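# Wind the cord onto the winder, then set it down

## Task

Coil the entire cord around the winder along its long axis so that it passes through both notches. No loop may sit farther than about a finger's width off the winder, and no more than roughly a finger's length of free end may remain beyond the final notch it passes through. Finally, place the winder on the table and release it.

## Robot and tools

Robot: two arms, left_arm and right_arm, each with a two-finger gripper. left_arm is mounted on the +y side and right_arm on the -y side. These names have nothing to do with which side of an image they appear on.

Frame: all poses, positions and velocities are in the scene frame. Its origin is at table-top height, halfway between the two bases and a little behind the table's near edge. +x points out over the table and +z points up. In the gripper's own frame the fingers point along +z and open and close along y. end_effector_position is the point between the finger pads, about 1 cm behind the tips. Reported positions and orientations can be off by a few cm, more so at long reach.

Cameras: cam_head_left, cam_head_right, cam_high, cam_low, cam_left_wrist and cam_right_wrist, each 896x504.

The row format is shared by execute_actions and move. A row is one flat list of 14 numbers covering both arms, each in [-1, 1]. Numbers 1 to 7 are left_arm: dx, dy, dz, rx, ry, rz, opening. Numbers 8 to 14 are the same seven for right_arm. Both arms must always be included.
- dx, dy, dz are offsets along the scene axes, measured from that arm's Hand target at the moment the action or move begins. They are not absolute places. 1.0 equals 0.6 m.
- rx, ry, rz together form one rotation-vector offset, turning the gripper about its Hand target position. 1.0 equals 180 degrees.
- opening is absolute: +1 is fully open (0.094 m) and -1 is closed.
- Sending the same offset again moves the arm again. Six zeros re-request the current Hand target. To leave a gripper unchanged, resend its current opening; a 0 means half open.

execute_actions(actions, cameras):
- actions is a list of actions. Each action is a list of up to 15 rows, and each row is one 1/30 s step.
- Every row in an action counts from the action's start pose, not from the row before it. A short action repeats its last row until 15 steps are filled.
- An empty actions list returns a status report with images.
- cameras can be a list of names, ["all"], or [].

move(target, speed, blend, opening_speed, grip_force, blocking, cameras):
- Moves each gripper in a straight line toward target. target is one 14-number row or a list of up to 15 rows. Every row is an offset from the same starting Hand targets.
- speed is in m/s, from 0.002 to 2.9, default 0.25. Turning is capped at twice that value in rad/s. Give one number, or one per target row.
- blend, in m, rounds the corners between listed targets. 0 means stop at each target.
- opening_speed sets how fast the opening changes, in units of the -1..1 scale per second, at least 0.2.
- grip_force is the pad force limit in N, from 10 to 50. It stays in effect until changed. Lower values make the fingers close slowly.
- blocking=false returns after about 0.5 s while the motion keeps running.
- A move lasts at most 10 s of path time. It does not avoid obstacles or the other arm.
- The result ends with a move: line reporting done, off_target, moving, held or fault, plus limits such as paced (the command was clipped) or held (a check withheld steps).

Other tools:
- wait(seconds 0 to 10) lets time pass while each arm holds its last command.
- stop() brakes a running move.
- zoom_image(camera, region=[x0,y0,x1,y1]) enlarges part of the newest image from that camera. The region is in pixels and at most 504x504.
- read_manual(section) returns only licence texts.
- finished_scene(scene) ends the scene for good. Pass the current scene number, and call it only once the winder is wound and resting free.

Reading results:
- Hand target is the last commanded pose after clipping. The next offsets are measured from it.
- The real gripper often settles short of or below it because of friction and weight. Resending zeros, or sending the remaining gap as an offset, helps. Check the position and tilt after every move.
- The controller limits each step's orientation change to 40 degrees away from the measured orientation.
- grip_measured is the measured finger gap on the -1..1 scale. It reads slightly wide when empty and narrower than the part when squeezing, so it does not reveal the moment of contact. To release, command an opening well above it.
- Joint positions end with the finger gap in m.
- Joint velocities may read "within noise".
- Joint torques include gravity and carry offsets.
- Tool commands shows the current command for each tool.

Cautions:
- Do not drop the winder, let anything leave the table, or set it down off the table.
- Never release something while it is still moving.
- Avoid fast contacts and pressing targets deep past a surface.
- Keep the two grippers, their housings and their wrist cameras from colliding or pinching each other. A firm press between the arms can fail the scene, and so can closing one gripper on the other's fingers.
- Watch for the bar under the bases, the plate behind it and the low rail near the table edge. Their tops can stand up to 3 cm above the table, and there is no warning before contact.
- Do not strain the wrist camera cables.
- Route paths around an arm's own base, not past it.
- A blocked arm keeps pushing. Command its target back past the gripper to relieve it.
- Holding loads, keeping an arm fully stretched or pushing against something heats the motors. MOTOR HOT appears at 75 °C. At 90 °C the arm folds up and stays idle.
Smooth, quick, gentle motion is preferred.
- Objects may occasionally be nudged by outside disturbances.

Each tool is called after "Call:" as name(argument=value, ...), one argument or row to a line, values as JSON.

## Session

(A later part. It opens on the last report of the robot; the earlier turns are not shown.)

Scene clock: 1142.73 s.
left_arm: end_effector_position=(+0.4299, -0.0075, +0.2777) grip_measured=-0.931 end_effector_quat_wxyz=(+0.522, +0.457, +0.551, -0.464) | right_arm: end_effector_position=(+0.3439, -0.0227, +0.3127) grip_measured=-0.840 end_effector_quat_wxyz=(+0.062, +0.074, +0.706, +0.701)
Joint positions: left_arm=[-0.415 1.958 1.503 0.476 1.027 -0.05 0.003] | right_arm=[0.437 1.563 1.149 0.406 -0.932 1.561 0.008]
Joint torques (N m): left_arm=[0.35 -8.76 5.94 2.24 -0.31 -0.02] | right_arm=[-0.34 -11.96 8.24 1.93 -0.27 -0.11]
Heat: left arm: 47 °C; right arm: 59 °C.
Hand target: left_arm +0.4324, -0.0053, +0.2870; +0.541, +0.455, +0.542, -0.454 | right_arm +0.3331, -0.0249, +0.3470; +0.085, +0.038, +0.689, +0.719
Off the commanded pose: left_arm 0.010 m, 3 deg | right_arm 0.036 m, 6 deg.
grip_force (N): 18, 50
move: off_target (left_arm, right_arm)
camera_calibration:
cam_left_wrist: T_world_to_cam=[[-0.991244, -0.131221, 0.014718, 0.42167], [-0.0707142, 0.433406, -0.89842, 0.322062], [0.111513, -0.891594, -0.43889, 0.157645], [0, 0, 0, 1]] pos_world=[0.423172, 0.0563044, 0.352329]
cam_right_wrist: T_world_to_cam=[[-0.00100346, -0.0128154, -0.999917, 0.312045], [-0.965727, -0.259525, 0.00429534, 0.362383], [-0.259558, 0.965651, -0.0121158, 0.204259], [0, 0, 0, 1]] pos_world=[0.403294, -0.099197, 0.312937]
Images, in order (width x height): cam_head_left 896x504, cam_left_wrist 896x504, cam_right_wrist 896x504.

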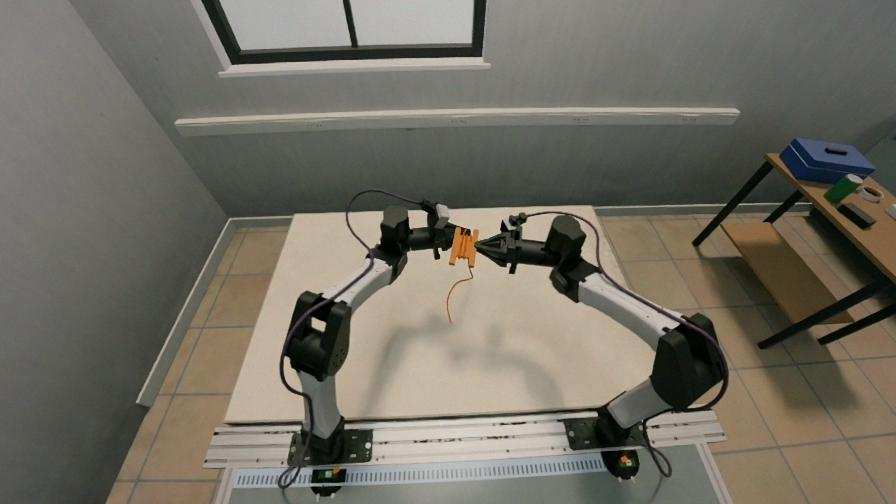

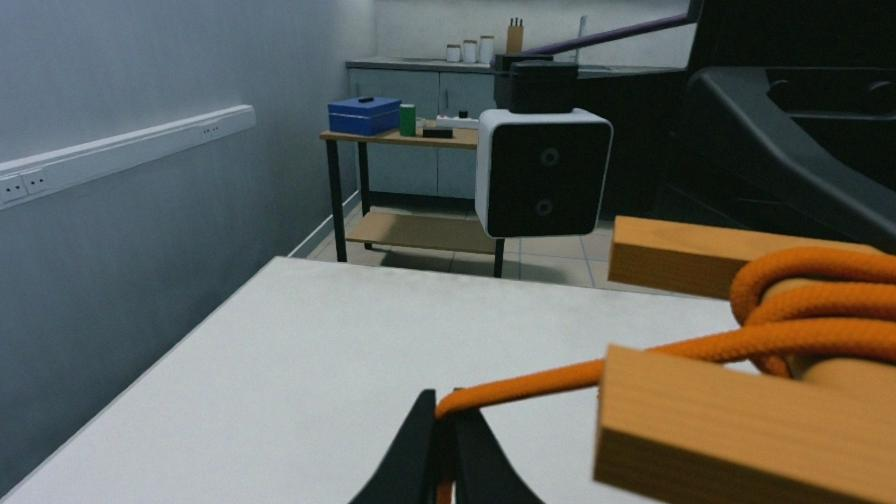

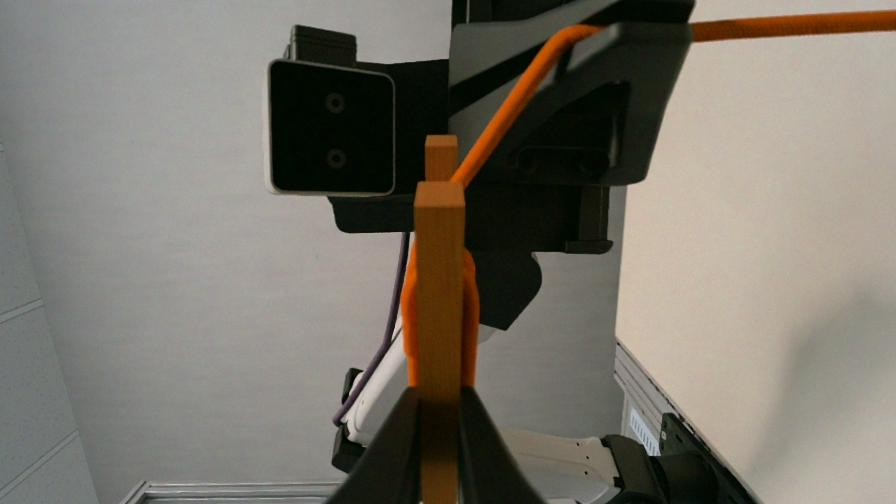

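Call:
move(
  target=[
    [-0.0573, -0.0017, -0.0335, 0, 0, 0, -1.0, 0, 0, 0, 0, 0, 0, -0.97],
    [-0.0573, -0.0017, -0.0335, 0, 0, 0, 0.3, 0, 0, 0, 0, 0, 0, -0.97],
  ],
  speed=0.12,
  grip_force=[50, 50],
  cameras=["cam_left_wrist", "cam_right_wrist", "cam_head_left", "cam_head_right"],
)

Call:
zoom_image(
  camera="cam_head_left",
  region=[400, 190, 540, 330],
)

Call:
zoom_image(
  camera="cam_head_right",
  region=[400, 190, 540, 330],
)

Scene clock: 1162.20 s.
left_arm: end_effector_position=(+0.4016, -0.0083, +0.2471) grip_measured=+0.298 end_effector_quat_wxyz=(+0.521, +0.453, +0.556, -0.463) | right_arm: end_effector_position=(+0.3431, -0.0225, +0.3123) grip_measured=-0.840 end_effector_quat_wxyz=(+0.060, +0.073, +0.707, +0.701)
Joint positions: left_arm=[-0.447 1.894 1.294 0.613 0.988 -0.05 0.061] | right_arm=[0.437 1.563 1.149 0.403 -0.936 1.561 0.008]
Joint torques (N m): left_arm=[-0.1 -10.35 5.83 2.06 -0.25 0.01] | right_arm=[-0.38 -12.46 8.1 1.94 -0.18 -0.15]
Heat: left arm: 51 °C; right arm: 60 °C.
Hand target: left_arm +0.3979, -0.0063, +0.2672; +0.542, +0.455, +0.542, -0.454 | right_arm +0.3330, -0.0249, +0.3470; +0.085, +0.038, +0.689, +0.719
Off the commanded pose: left_arm 0.020 m, 3 deg | right_arm 0.036 m, 6 deg.
move: off_target (left_arm, right_arm); target 2's new opening was sent with left_arm's hand 0.018 m and 3 deg from that target
camera_calibration:
cam_left_wrist: T_world_to_cam=[[-0.990024, -0.139078, 0.0225802, 0.391439], [-0.0816418, 0.435625, -0.896418, 0.296858], [0.114836, -0.889319, -0.442634, 0.146282], [0, 0, 0, 1]] pos_world=[0.394972, 0.0552138, 0.32202]
cam_right_wrist: T_world_to_cam=[[-0.00334987, -0.0138869, -0.999898, 0.312384], [-0.964498, -0.263999, 0.00689779, 0.360363], [-0.264068, 0.964423, -0.0125096, 0.205582], [0, 0, 0, 1]] pos_world=[0.402904, -0.098794, 0.312438]
Images, in order (width x height): cam_head_left 896x504, cam_head_right 896x504, cam_left_wrist 896x504, cam_right_wrist 896x504.

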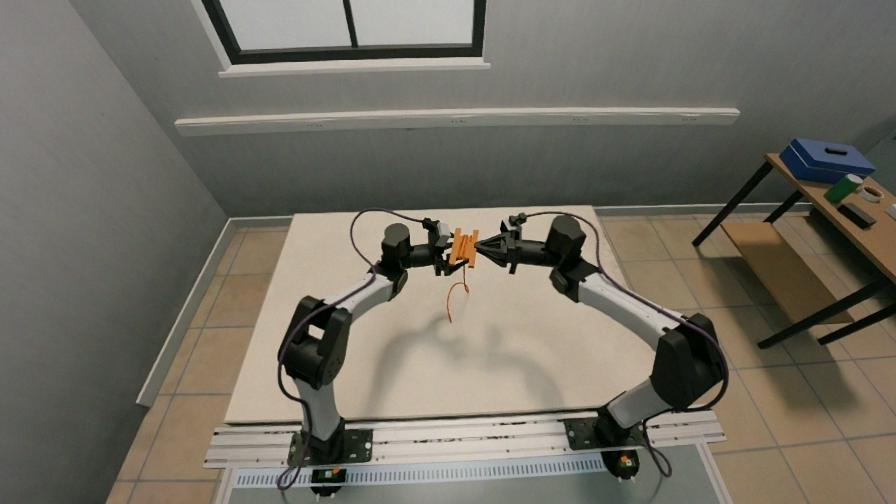

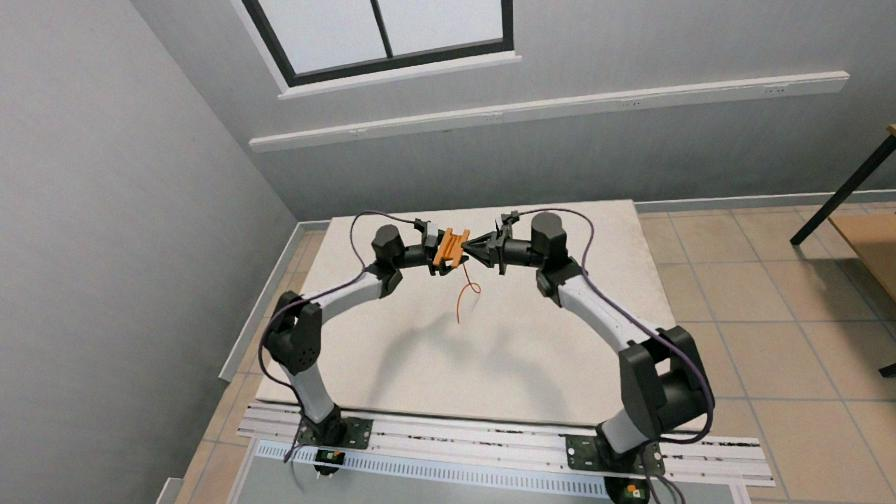

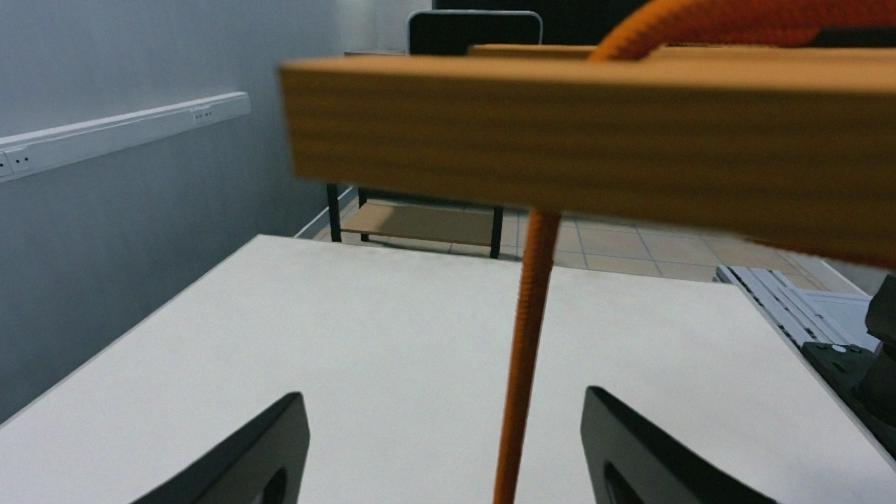

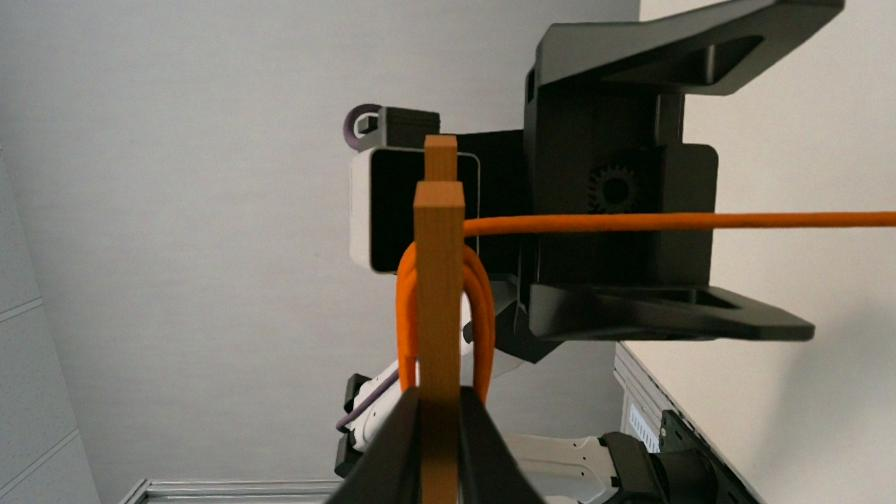

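Scaled by 3.600 from the camera's 896x504 image, which has a finer 1280x720 frame.

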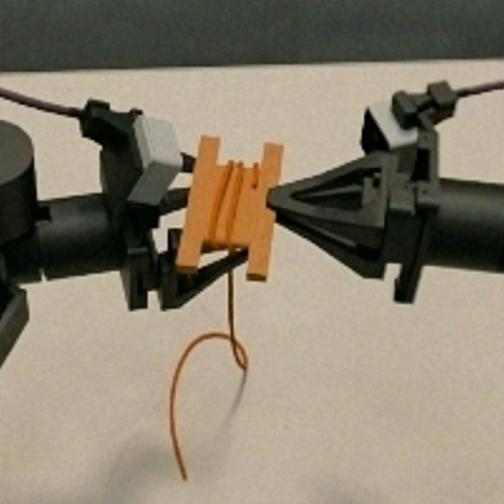

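Scaled by 3.600 from the camera's 896x504 image, which has a finer 1280x720 frame.

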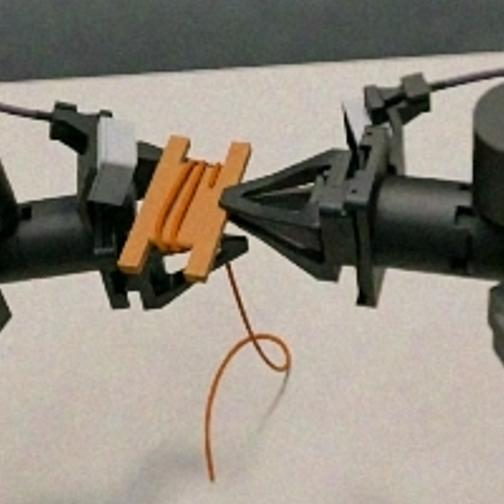

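Call:
move(
  target=[
    [-0.0033, -0.0145, -0.2783, 0, 0, 0, 0.3, 0, 0, 0, 0, 0, 0, -0.97],
    [-0.0033, -0.0145, -0.2783, 0, 0, 0, -0.75, 0, 0, 0, 0, 0, 0, -0.97],
  ],
  speed=0.15,
  cameras=["cam_left_wrist", "cam_head_left", "cam_head_right"],
)

Call:
zoom_image(
  camera="cam_head_left",
  region=[400, 190, 540, 330],
)

Call:
zoom_image(
  camera="cam_head_right",
  region=[400, 190, 540, 330],
)

Scene clock: 1177.03 s.
left_arm: end_effector_position=(+0.3932, -0.0146, +0.0986) grip_measured=-0.748 end_effector_quat_wxyz=(+0.528, +0.456, +0.549, -0.461) | right_arm: end_effector_position=(+0.3431, -0.0225, +0.3124) grip_measured=-0.840 end_effector_quat_wxyz=(+0.060, +0.073, +0.707, +0.701)
Joint positions: left_arm=[-0.479 2.233 1.089 1.173 0.955 -0.046 0.012] | right_arm=[0.437 1.563 1.149 0.404 -0.936 1.561 0.008]
Joint torques (N m): left_arm=[-0.12 -7.34 4.74 2.31 -0.27 0.03] | right_arm=[-0.21 -12.26 8.2 1.89 -0.17 -0.19]
Heat: left arm: 51 °C; right arm: 60 °C.
Hand target: left_arm +0.3958, -0.0151, +0.1000; +0.541, +0.455, +0.542, -0.454 | right_arm +0.3331, -0.0249, +0.3470; +0.085, +0.038, +0.689, +0.719
Off the commanded pose: left_arm 0.003 m, 2 deg | right_arm 0.036 m, 6 deg.
move: off_target (right_arm)
camera_calibration:
cam_left_wrist: T_world_to_cam=[[-0.990365, -0.138411, 0.00443795, 0.387642], [-0.0640074, 0.429101, -0.900986, 0.159141], [0.122802, -0.892589, -0.433826, 0.0718682], [0, 0, 0, 1]] pos_world=[0.385268, 0.0495147, 0.172842]
Images, in order (width x height): cam_head_left 896x504, cam_head_right 896x504, cam_left_wrist 896x504.

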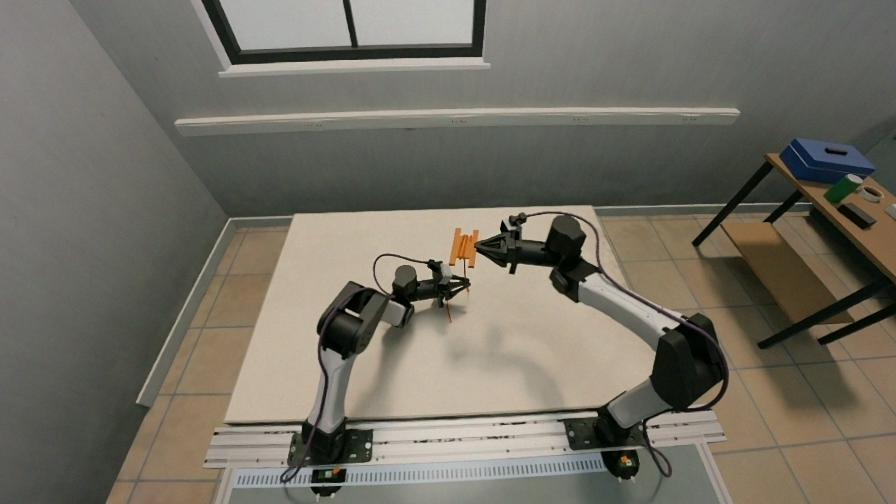

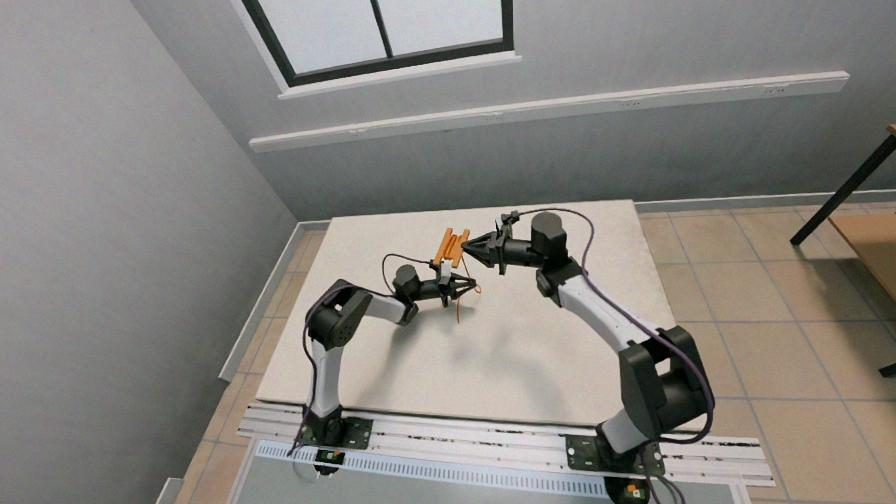

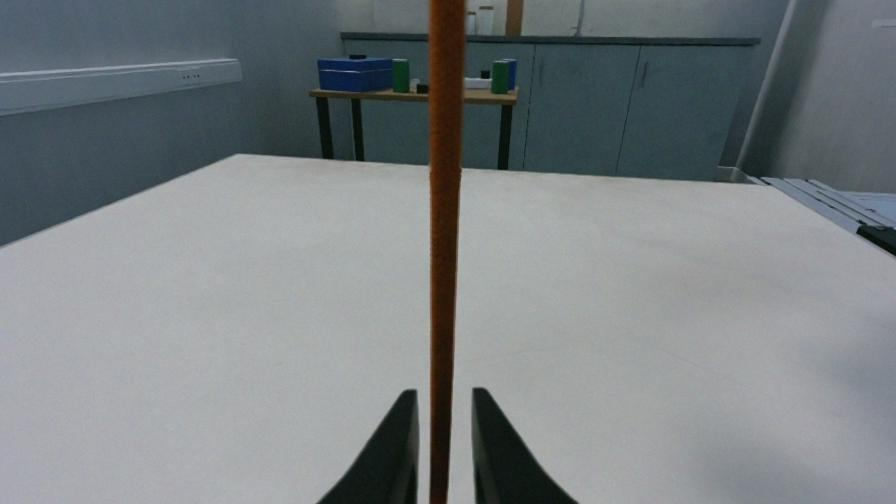

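Scaled by 3.600 from the camera's 896x504 image, which has a finer 1280x720 frame.

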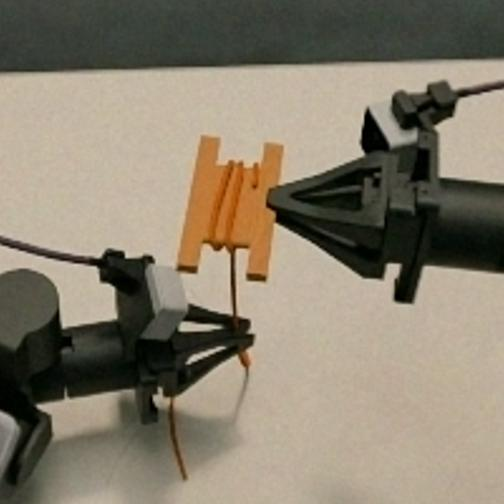

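Scaled by 3.600 from the camera's 896x504 image, which has a finer 1280x720 frame.

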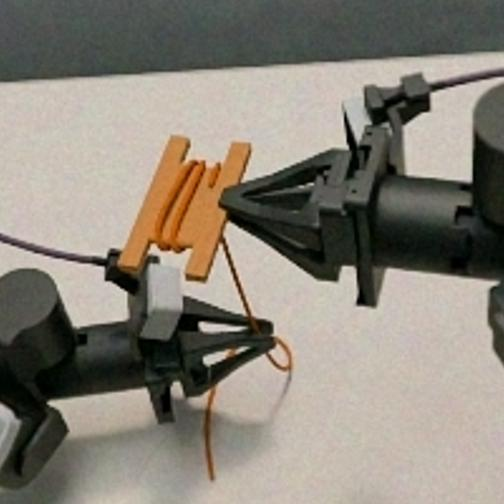

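Call:
move(
  target=[
    [0, 0, 0, 0, 0, 0, -1.0, 0, 0, 0, 0, 0, 0, -0.97],
    [-0.2103, 0.0548, 0.0888, 0, 0, 0, -1.0, 0, 0, 0, 0, 0, 0, -0.97],
    [-0.3332, 0.077, 0.2075, 0, 0, 0, -1.0, 0, 0, 0, 0, 0, 0, -0.97],
    [-0.3745, 0.0832, 0.3415, 0, 0, 0, -1.0, 0, 0, 0, 0, 0, 0, -0.97],
    [-0.333, 0.0787, 0.4658, 0, 0, 0, -1.0, 0, 0, 0, 0, 0, 0, -0.97],
    [-0.2275, 0.1412, 0.5477, 0, 0, 0, -1.0, 0, 0, 0, 0, 0, 0, -0.97],
    [-0.113, 0.119, 0.5792, 0, 0, 0, -1.0, 0, 0, 0, 0, 0, 0, -0.97],
    [0.018, 0.0937, 0.5353, 0, 0, 0, -1.0, 0, 0, 0, 0, 0, 0, -0.97],
    [0.0838, 0.0385, 0.4342, 0, 0, 0, -1.0, 0, 0, 0, 0, 0, 0, -0.97],
    [0.0832, -0.0087, 0.3673, 0, 0, 0, -1.0, 0, 0, 0, 0, 0, 0, -0.97],
    [0.0587, -0.004, 0.3177, 0, 0, 0, -1.0, 0, 0, 0, 0, 0, 0, -0.97],
  ],
  speed=0.15,
  grip_force=[18, 50],
  blend=[0, 0.03, 0.03, 0.025, 0.03, 0.03, 0.03, 0.03, 0.02, 0.012, 0],
  cameras=["cam_left_wrist", "cam_right_wrist", "cam_head_left"],
)

Call:
zoom_image(
  camera="cam_head_left",
  region=[400, 170, 560, 330],
)

Scene clock: 1206.07 s.
left_arm: end_effector_position=(+0.4220, -0.0160, +0.3028) grip_measured=-0.930 end_effector_quat_wxyz=(+0.541, +0.473, +0.518, -0.464) | right_arm: end_effector_position=(+0.3575, -0.0322, +0.2865) grip_measured=-0.840 end_effector_quat_wxyz=(+0.051, +0.140, +0.726, +0.672)
Joint positions: left_arm=[-0.432 1.951 1.544 0.507 1.039 -0.052 0.003] | right_arm=[0.42 1.563 1.14 0.288 -0.87 1.562 0.008]
Joint torques (N m): left_arm=[-0.53 -7.5 4.93 1.61 -0.75 0.02] | right_arm=[1.17 -13.79 8.42 2.83 -1.05 -0.41]
Heat: left arm: 50 °C; right arm: 60 °C.
Hand target: left_arm +0.4310, -0.0175, +0.2907; +0.541, +0.455, +0.542, -0.454 | right_arm +0.3331, -0.0250, +0.3471; +0.085, +0.038, +0.689, +0.719
Off the commanded pose: left_arm 0.015 m, 4 deg | right_arm 0.066 m, 14 deg.
grip_force (N): 18, 50
move: off_target (left_arm, right_arm)
camera_calibration:
cam_left_wrist: T_world_to_cam=[[-0.993548, -0.101119, -0.0513643, 0.433854], [0.0058149, 0.40687, -0.913468, 0.319576], [0.113268, -0.907872, -0.403657, 0.150383], [0, 0, 0, 1]] pos_world=[0.412162, 0.0503735, 0.37491]
cam_right_wrist: T_world_to_cam=[[-0.119155, -0.067081, -0.990607, 0.32343], [-0.975251, -0.179249, 0.129446, 0.34332], [-0.186248, 0.981514, -0.0440624, 0.200137], [0, 0, 0, 1]] pos_world=[0.410637, -0.113202, 0.284769]
Images, in order (width x height): cam_head_left 896x504, cam_left_wrist 896x504, cam_right_wrist 896x504.

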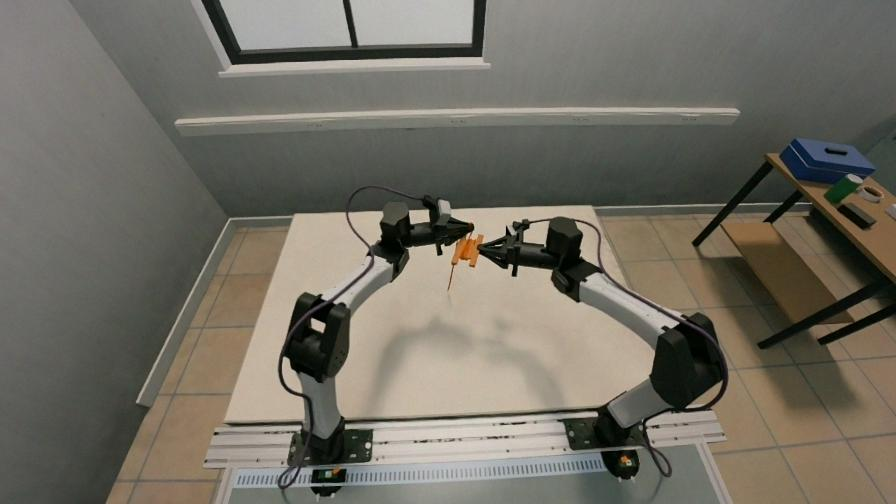

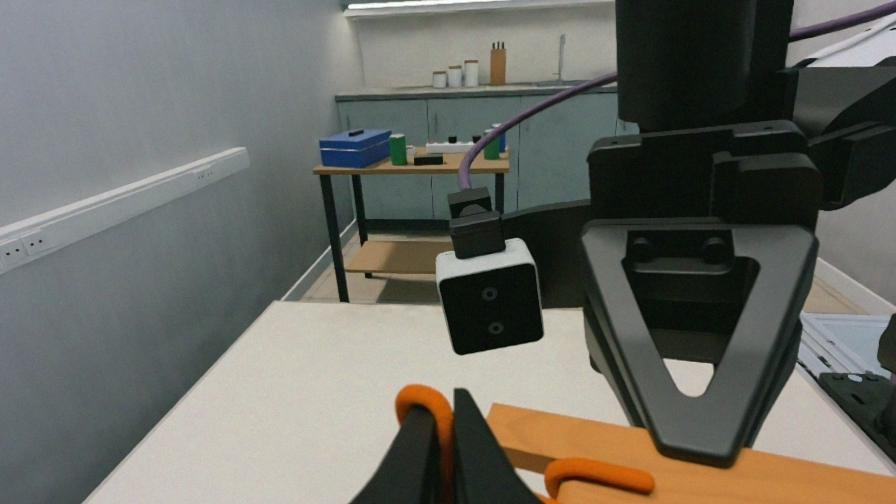

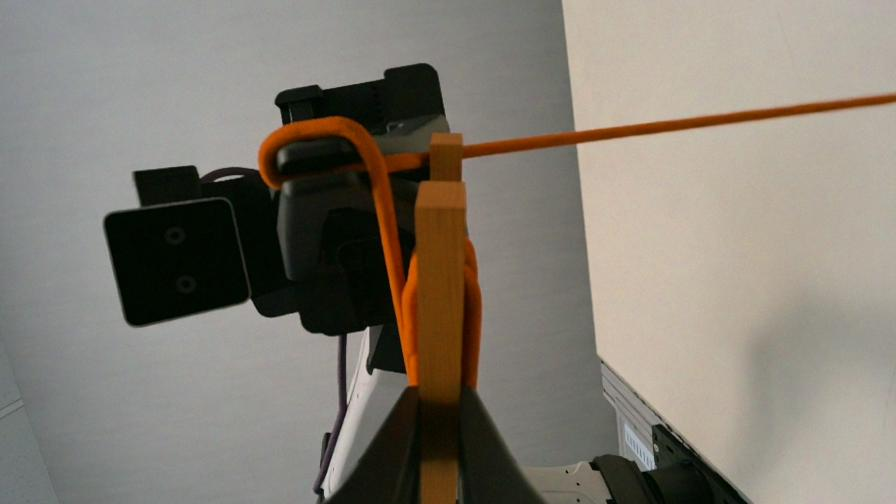

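Scaled by 3.150 from the camera's 896x504 image, which has a finer 1280x720 frame.

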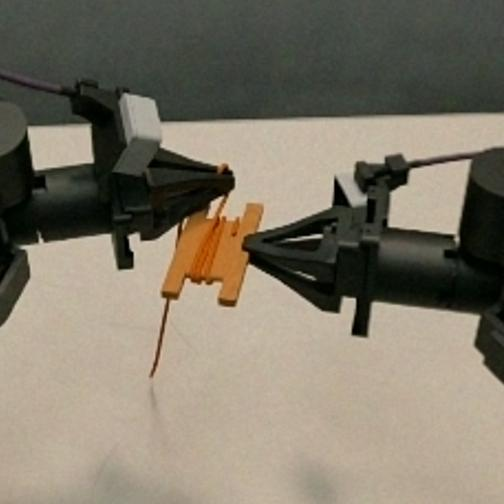

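Call:
move(
  target=[-0.0433, 0.0092, 0.0738, 0, 0, 0, -1.0, 0, 0, 0, 0, 0, 0, -0.97],
  speed=0.12,
  cameras=["cam_left_wrist", "cam_right_wrist", "cam_head_left"],
)

Call:
zoom_image(
  camera="cam_head_left",
  region=[400, 170, 560, 330],
)

Scene clock: 1247.37 s.
left_arm: end_effector_position=(+0.4119, -0.0110, +0.3226) grip_measured=-0.931 end_effector_quat_wxyz=(+0.538, +0.457, +0.540, -0.458) | right_arm: end_effector_position=(+0.3514, -0.0297, +0.2997) grip_measured=-0.840 end_effector_quat_wxyz=(+0.057, +0.104, +0.715, +0.689)
Joint positions: left_arm=[-0.438 1.869 1.535 0.396 0.994 -0.053 0.003] | right_arm=[0.42 1.563 1.14 0.356 -0.914 1.562 0.008]
Joint torques (N m): left_arm=[-0.96 -10.07 6.57 1.48 -0.34 0] | right_arm=[1.2 -12.51 8.23 2.33 -0.49 -0.25]
Heat: left arm: 48 °C; right arm: 64 °C.
Hand target: left_arm +0.4051, -0.0118, +0.3351; +0.541, +0.455, +0.542, -0.454 | right_arm +0.3330, -0.0249, +0.3471; +0.085, +0.038, +0.689, +0.719
Off the commanded pose: left_arm 0.014 m, 1 deg | right_arm 0.051 m, 9 deg.
grip_force (N): 18, 50
move: off_target (left_arm, right_arm)
camera_calibration:
cam_left_wrist: T_world_to_cam=[[-0.989963, -0.140291, -0.0170654, 0.412358], [-0.0434926, 0.417322, -0.907717, 0.354188], [0.134466, -0.897864, -0.419235, 0.160359], [0, 0, 0, 1]] pos_world=[0.402061, 0.0540203, 0.395768]
cam_right_wrist: T_world_to_cam=[[-0.0559544, -0.0377865, -0.997718, 0.316819], [-0.97237, -0.22477, 0.0630455, 0.353717], [-0.226639, 0.973679, -0.0241656, 0.20513], [0, 0, 0, 1]] pos_world=[0.408161, -0.108254, 0.298753]
Images, in order (width x height): cam_head_left 896x504, cam_left_wrist 896x504, cam_right_wrist 896x504.

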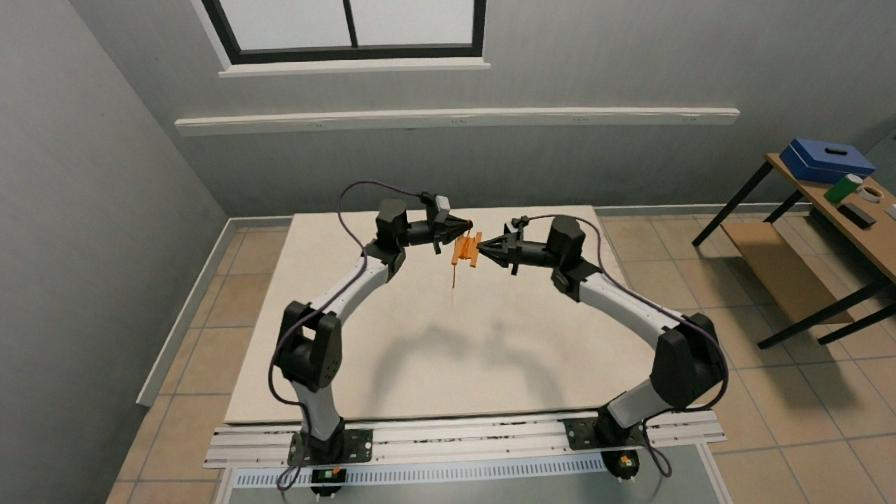

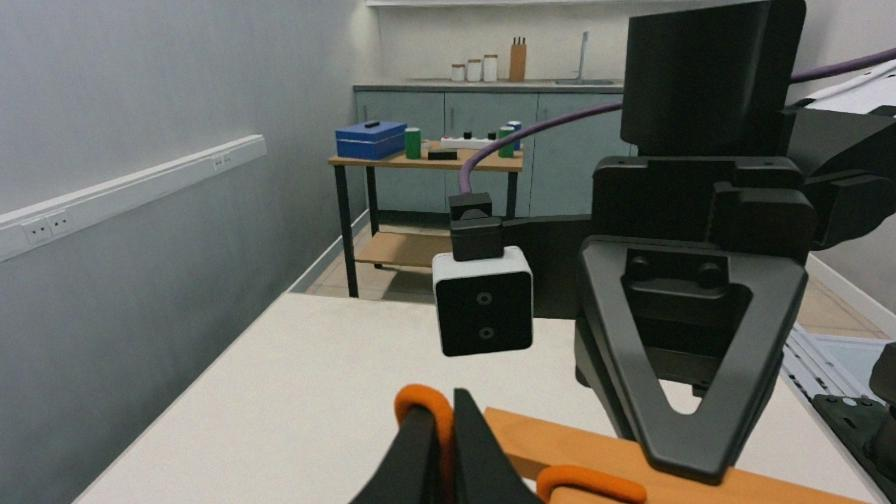

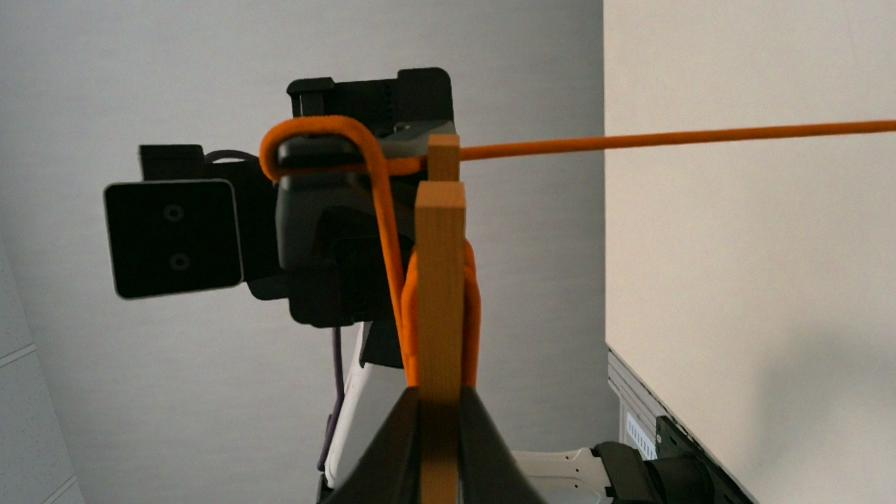

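Scaled by 3.150 from the camera's 896x504 image, which has a finer 1280x720 frame.

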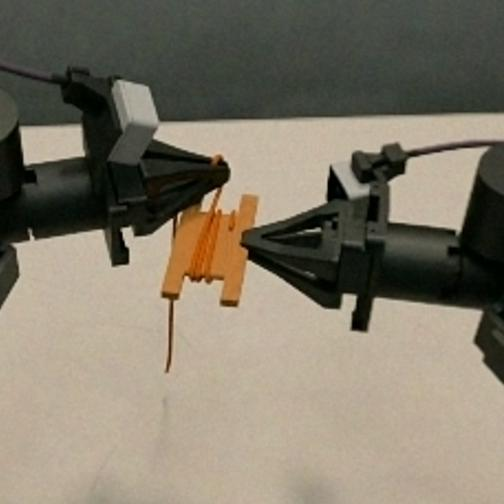

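Call:
move(
  target=[
    [0, 0, 0, 0, 0, 0, -0.86, 0, 0, 0, 0, 0, 0, -0.97],
    [0.062, 0.0003, 0.0198, 0, 0, 0, -0.86, 0, 0, 0, 0, 0, 0, -0.97],
  ],
  speed=0.08,
  grip_force=[50, 50],
  cameras=["cam_left_wrist", "cam_right_wrist", "cam_head_left"],
)

Call:
zoom_image(
  camera="cam_head_left",
  region=[400, 170, 560, 330],
)

Scene clock: 1262.40 s.
left_arm: end_effector_position=(+0.4396, -0.0133, +0.3368) grip_measured=-0.862 end_effector_quat_wxyz=(+0.533, +0.450, +0.552, -0.456) | right_arm: end_effector_position=(+0.3438, -0.0240, +0.3086) grip_measured=-0.840 end_effector_quat_wxyz=(+0.058, +0.077, +0.708, +0.699)
Joint positions: left_arm=[-0.42 1.959 1.73 0.266 0.995 -0.053 0.006] | right_arm=[0.434 1.563 1.14 0.405 -0.937 1.562 0.008]
Joint torques (N m): left_arm=[0.77 -7.49 9.18 1.92 0.03 -0.01] | right_arm=[0.21 -12.34 8.57 1.95 -0.18 -0.11]
Heat: left arm: 52 °C; right arm: 64 °C.
Hand target: left_arm +0.4423, -0.0117, +0.3470; +0.541, +0.455, +0.542, -0.454 | right_arm +0.3331, -0.0249, +0.3471; +0.085, +0.038, +0.689, +0.719
Off the commanded pose: left_arm 0.011 m, 2 deg | right_arm 0.040 m, 6 deg.
move: off_target (left_arm, right_arm)
camera_calibration:
cam_left_wrist: T_world_to_cam=[[-0.987513, -0.157509, 0.00305096, 0.431642], [-0.0706095, 0.425214, -0.902335, 0.379481], [0.140828, -0.891282, -0.431026, 0.161804], [0, 0, 0, 1]] pos_world=[0.430261, 0.0508398, 0.410843]
cam_right_wrist: T_world_to_cam=[[-0.0114706, -0.016968, -0.99979, 0.311398], [-0.965294, -0.260705, 0.0154994, 0.358364], [-0.260913, 0.96527, -0.0133886, 0.206263], [0, 0, 0, 1]] pos_world=[0.403315, -0.100389, 0.30854]
Images, in order (width x height): cam_head_left 896x504, cam_left_wrist 896x504, cam_right_wrist 896x504.

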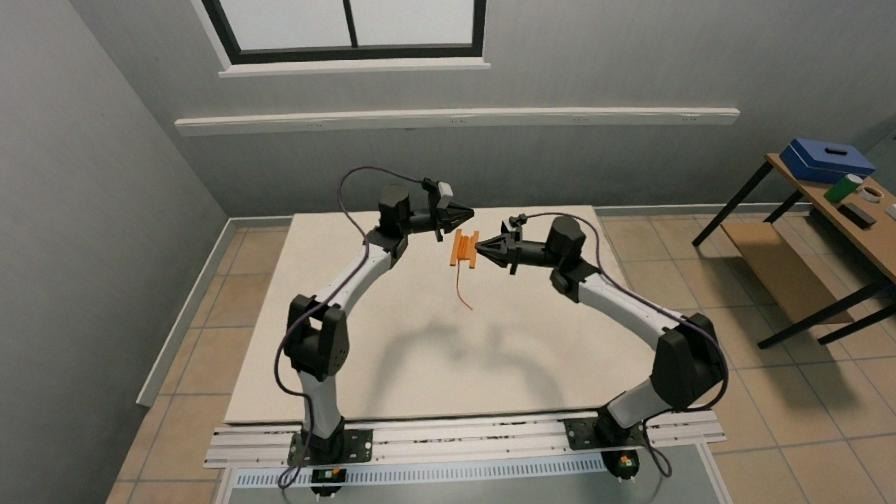

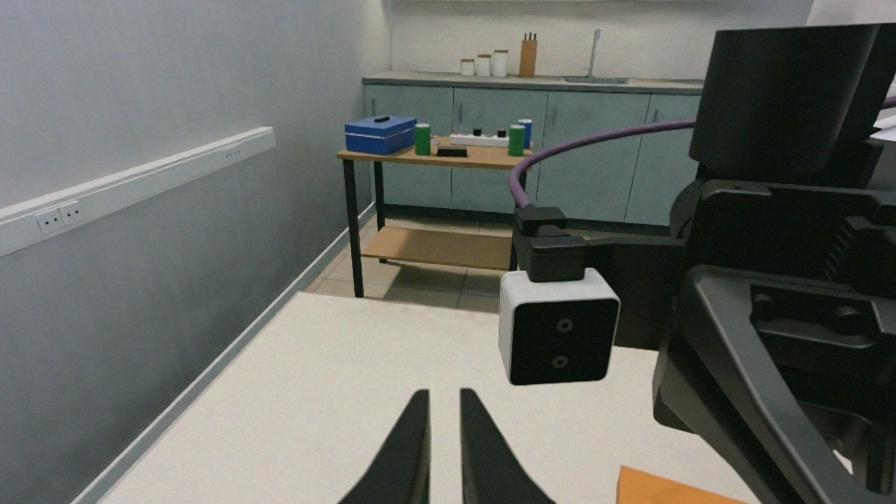

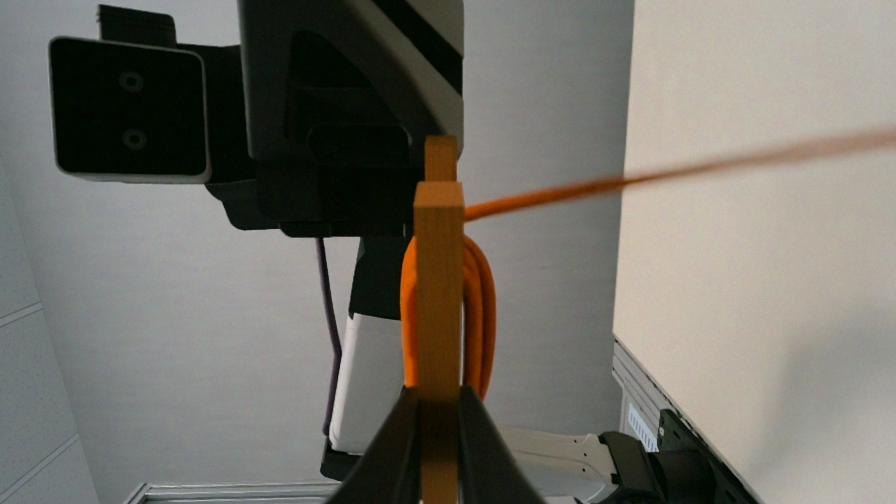

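Scaled by 3.150 from the camera's 896x504 image, which has a finer 1280x720 frame.

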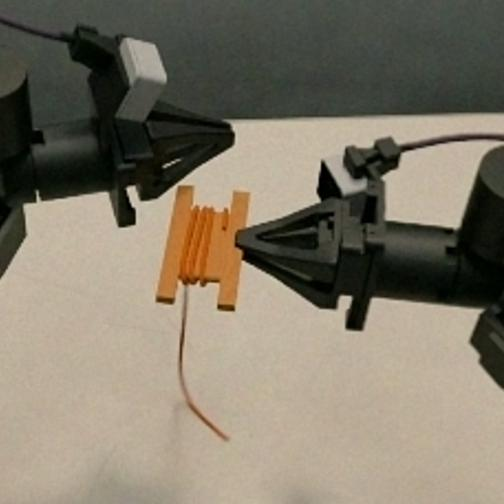

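Call:
execute_actions(
  actions=[],
  cameras=["cam_low", "cam_head_right", "cam_head_left", "cam_high"],
)

Call:
zoom_image(
  camera="cam_low",
  region=[460, 200, 600, 300],
)

Call:
zoom_image(
  camera="cam_head_right",
  region=[420, 210, 500, 290],
)

Call:
zoom_image(
  camera="cam_head_left",
  region=[430, 210, 510, 290],
)

Call:
zoom_image(
  camera="cam_high",
  region=[400, 80, 540, 260],
)

Scene clock: 1273.47 s.
left_arm: end_effector_position=(+0.4396, -0.0133, +0.3367) grip_measured=-0.862 end_effector_quat_wxyz=(+0.533, +0.450, +0.552, -0.456) | right_arm: end_effector_position=(+0.3438, -0.0240, +0.3087) grip_measured=-0.840 end_effector_quat_wxyz=(+0.059, +0.077, +0.708, +0.700)
Joint positions: left_arm=[-0.42 1.959 1.73 0.266 0.995 -0.053 0.006] | right_arm=[0.434 1.563 1.14 0.405 -0.937 1.562 0.008]
Joint velocities: within noise
Joint torques (N m): left_arm=[0.8 -7.42 9.16 1.9 0.03 -0.01] | right_arm=[0.03 -12.15 8.51 1.91 -0.16 -0.16]
Heat: left arm: 51 °C; right arm: 64 °C.
Hand target: left_arm +0.4423, -0.0117, +0.3470; +0.542, +0.455, +0.542, -0.454 | right_arm +0.3331, -0.0249, +0.3471; +0.085, +0.038, +0.689, +0.719
Tool commands: left_gripper/opening=-0.86 right_gripper/opening=-0.97
Off the commanded pose: left_arm 0.011 m, 2 deg | right_arm 0.040 m, 6 deg.
Images, in order (width x height): cam_head_left 896x504, cam_head_right 896x504, cam_high 896x504, cam_low 896x504.

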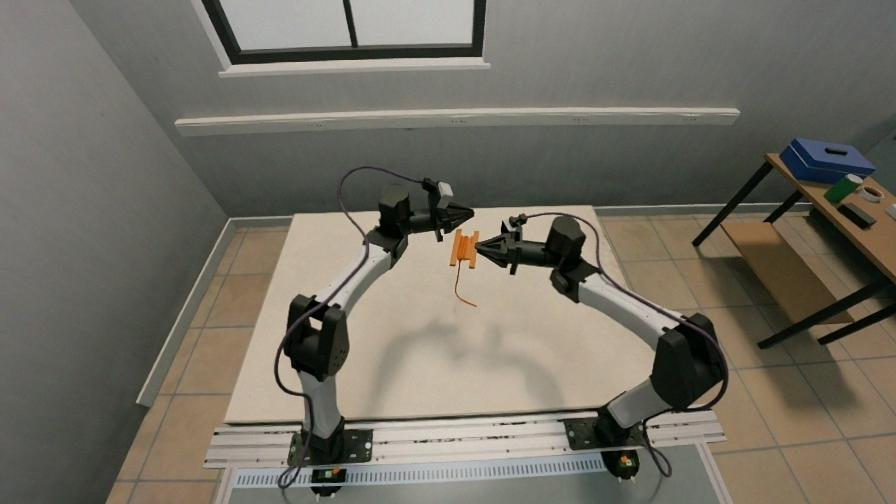

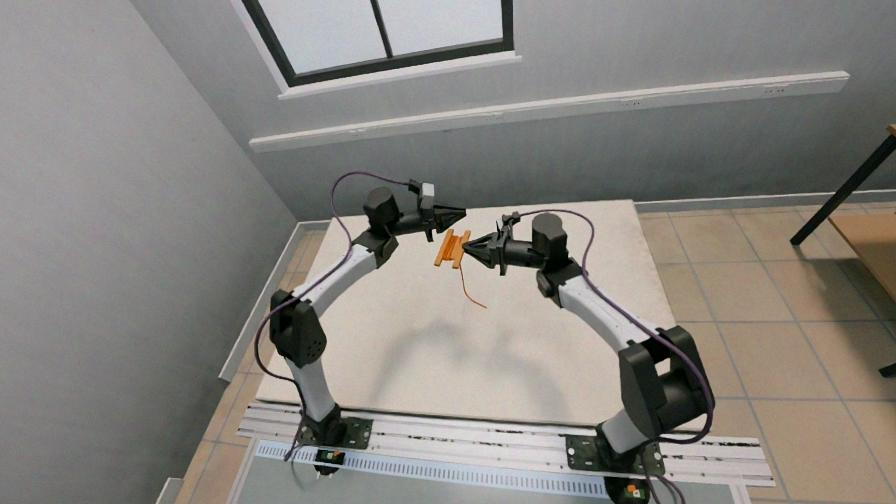

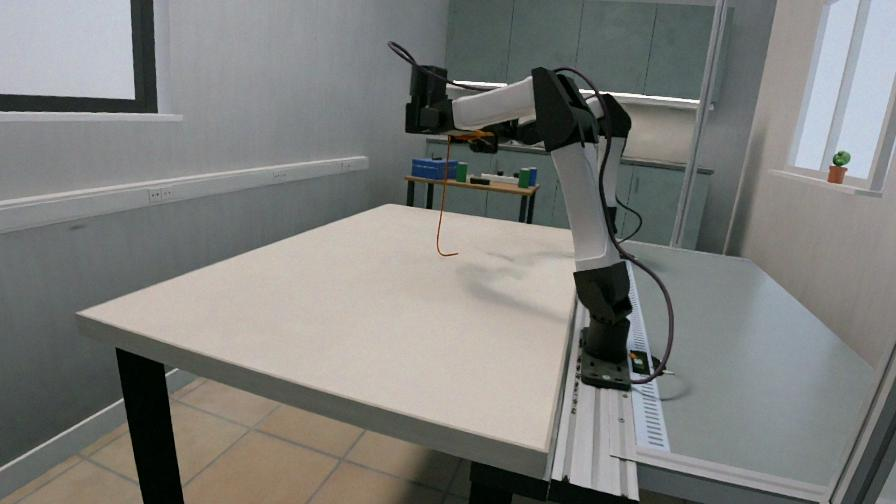

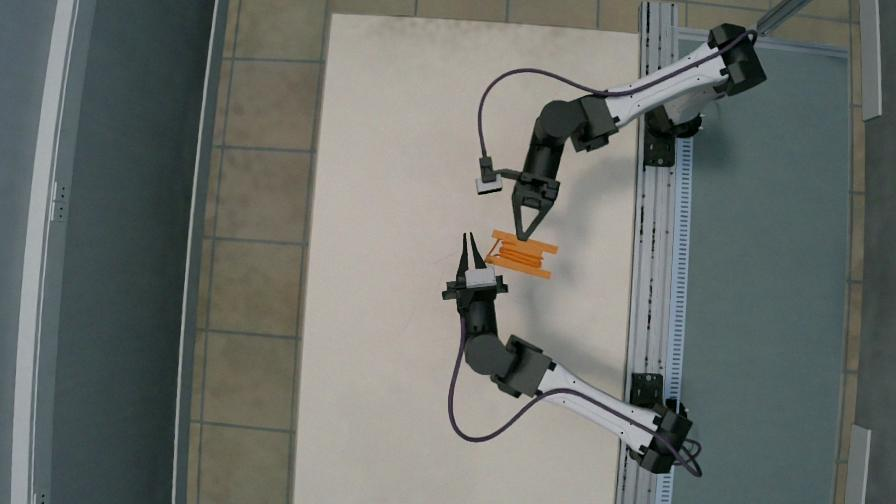

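Scaled by 3.600 from the camera's 896x504 image, which has a finer 1280x720 frame.

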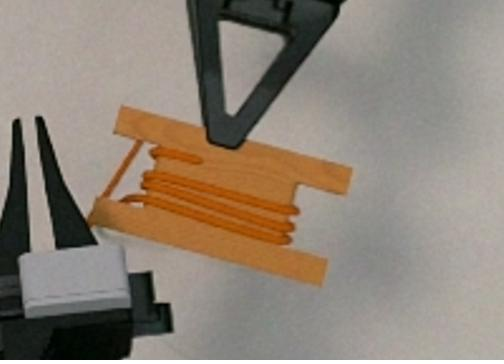

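Scaled by 6.300 from the camera's 896x504 image, which has a finer 1280x720 frame.

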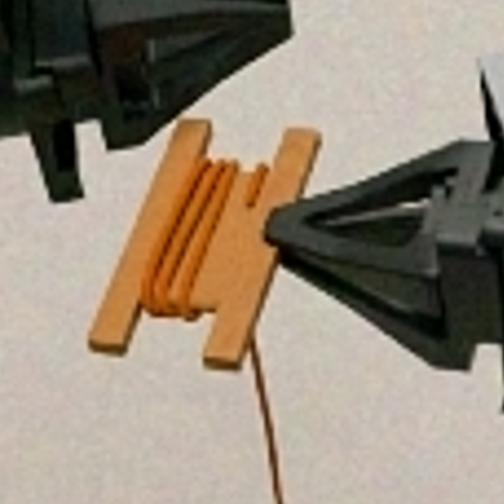

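Scaled by 6.300 from the camera's 896x504 image, which has a finer 1280x720 frame.

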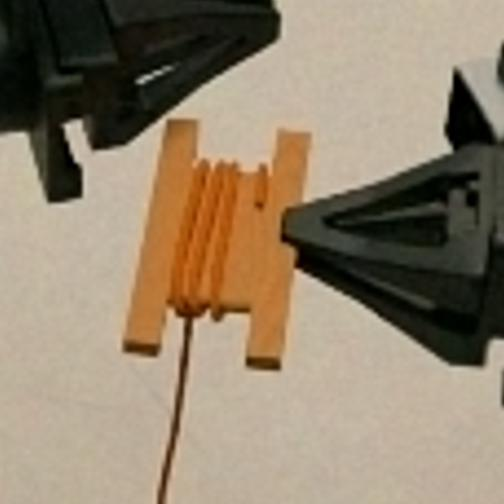

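Scaled by 2.800 from the camera's 896x504 image, which has a finer 1280x720 frame.

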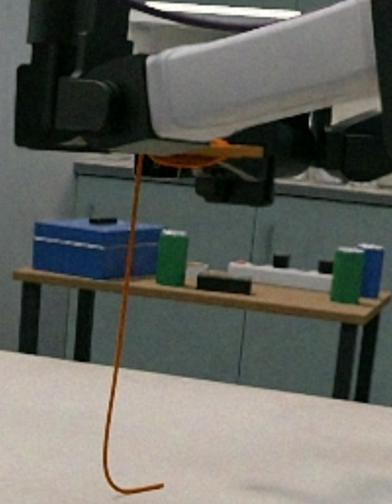

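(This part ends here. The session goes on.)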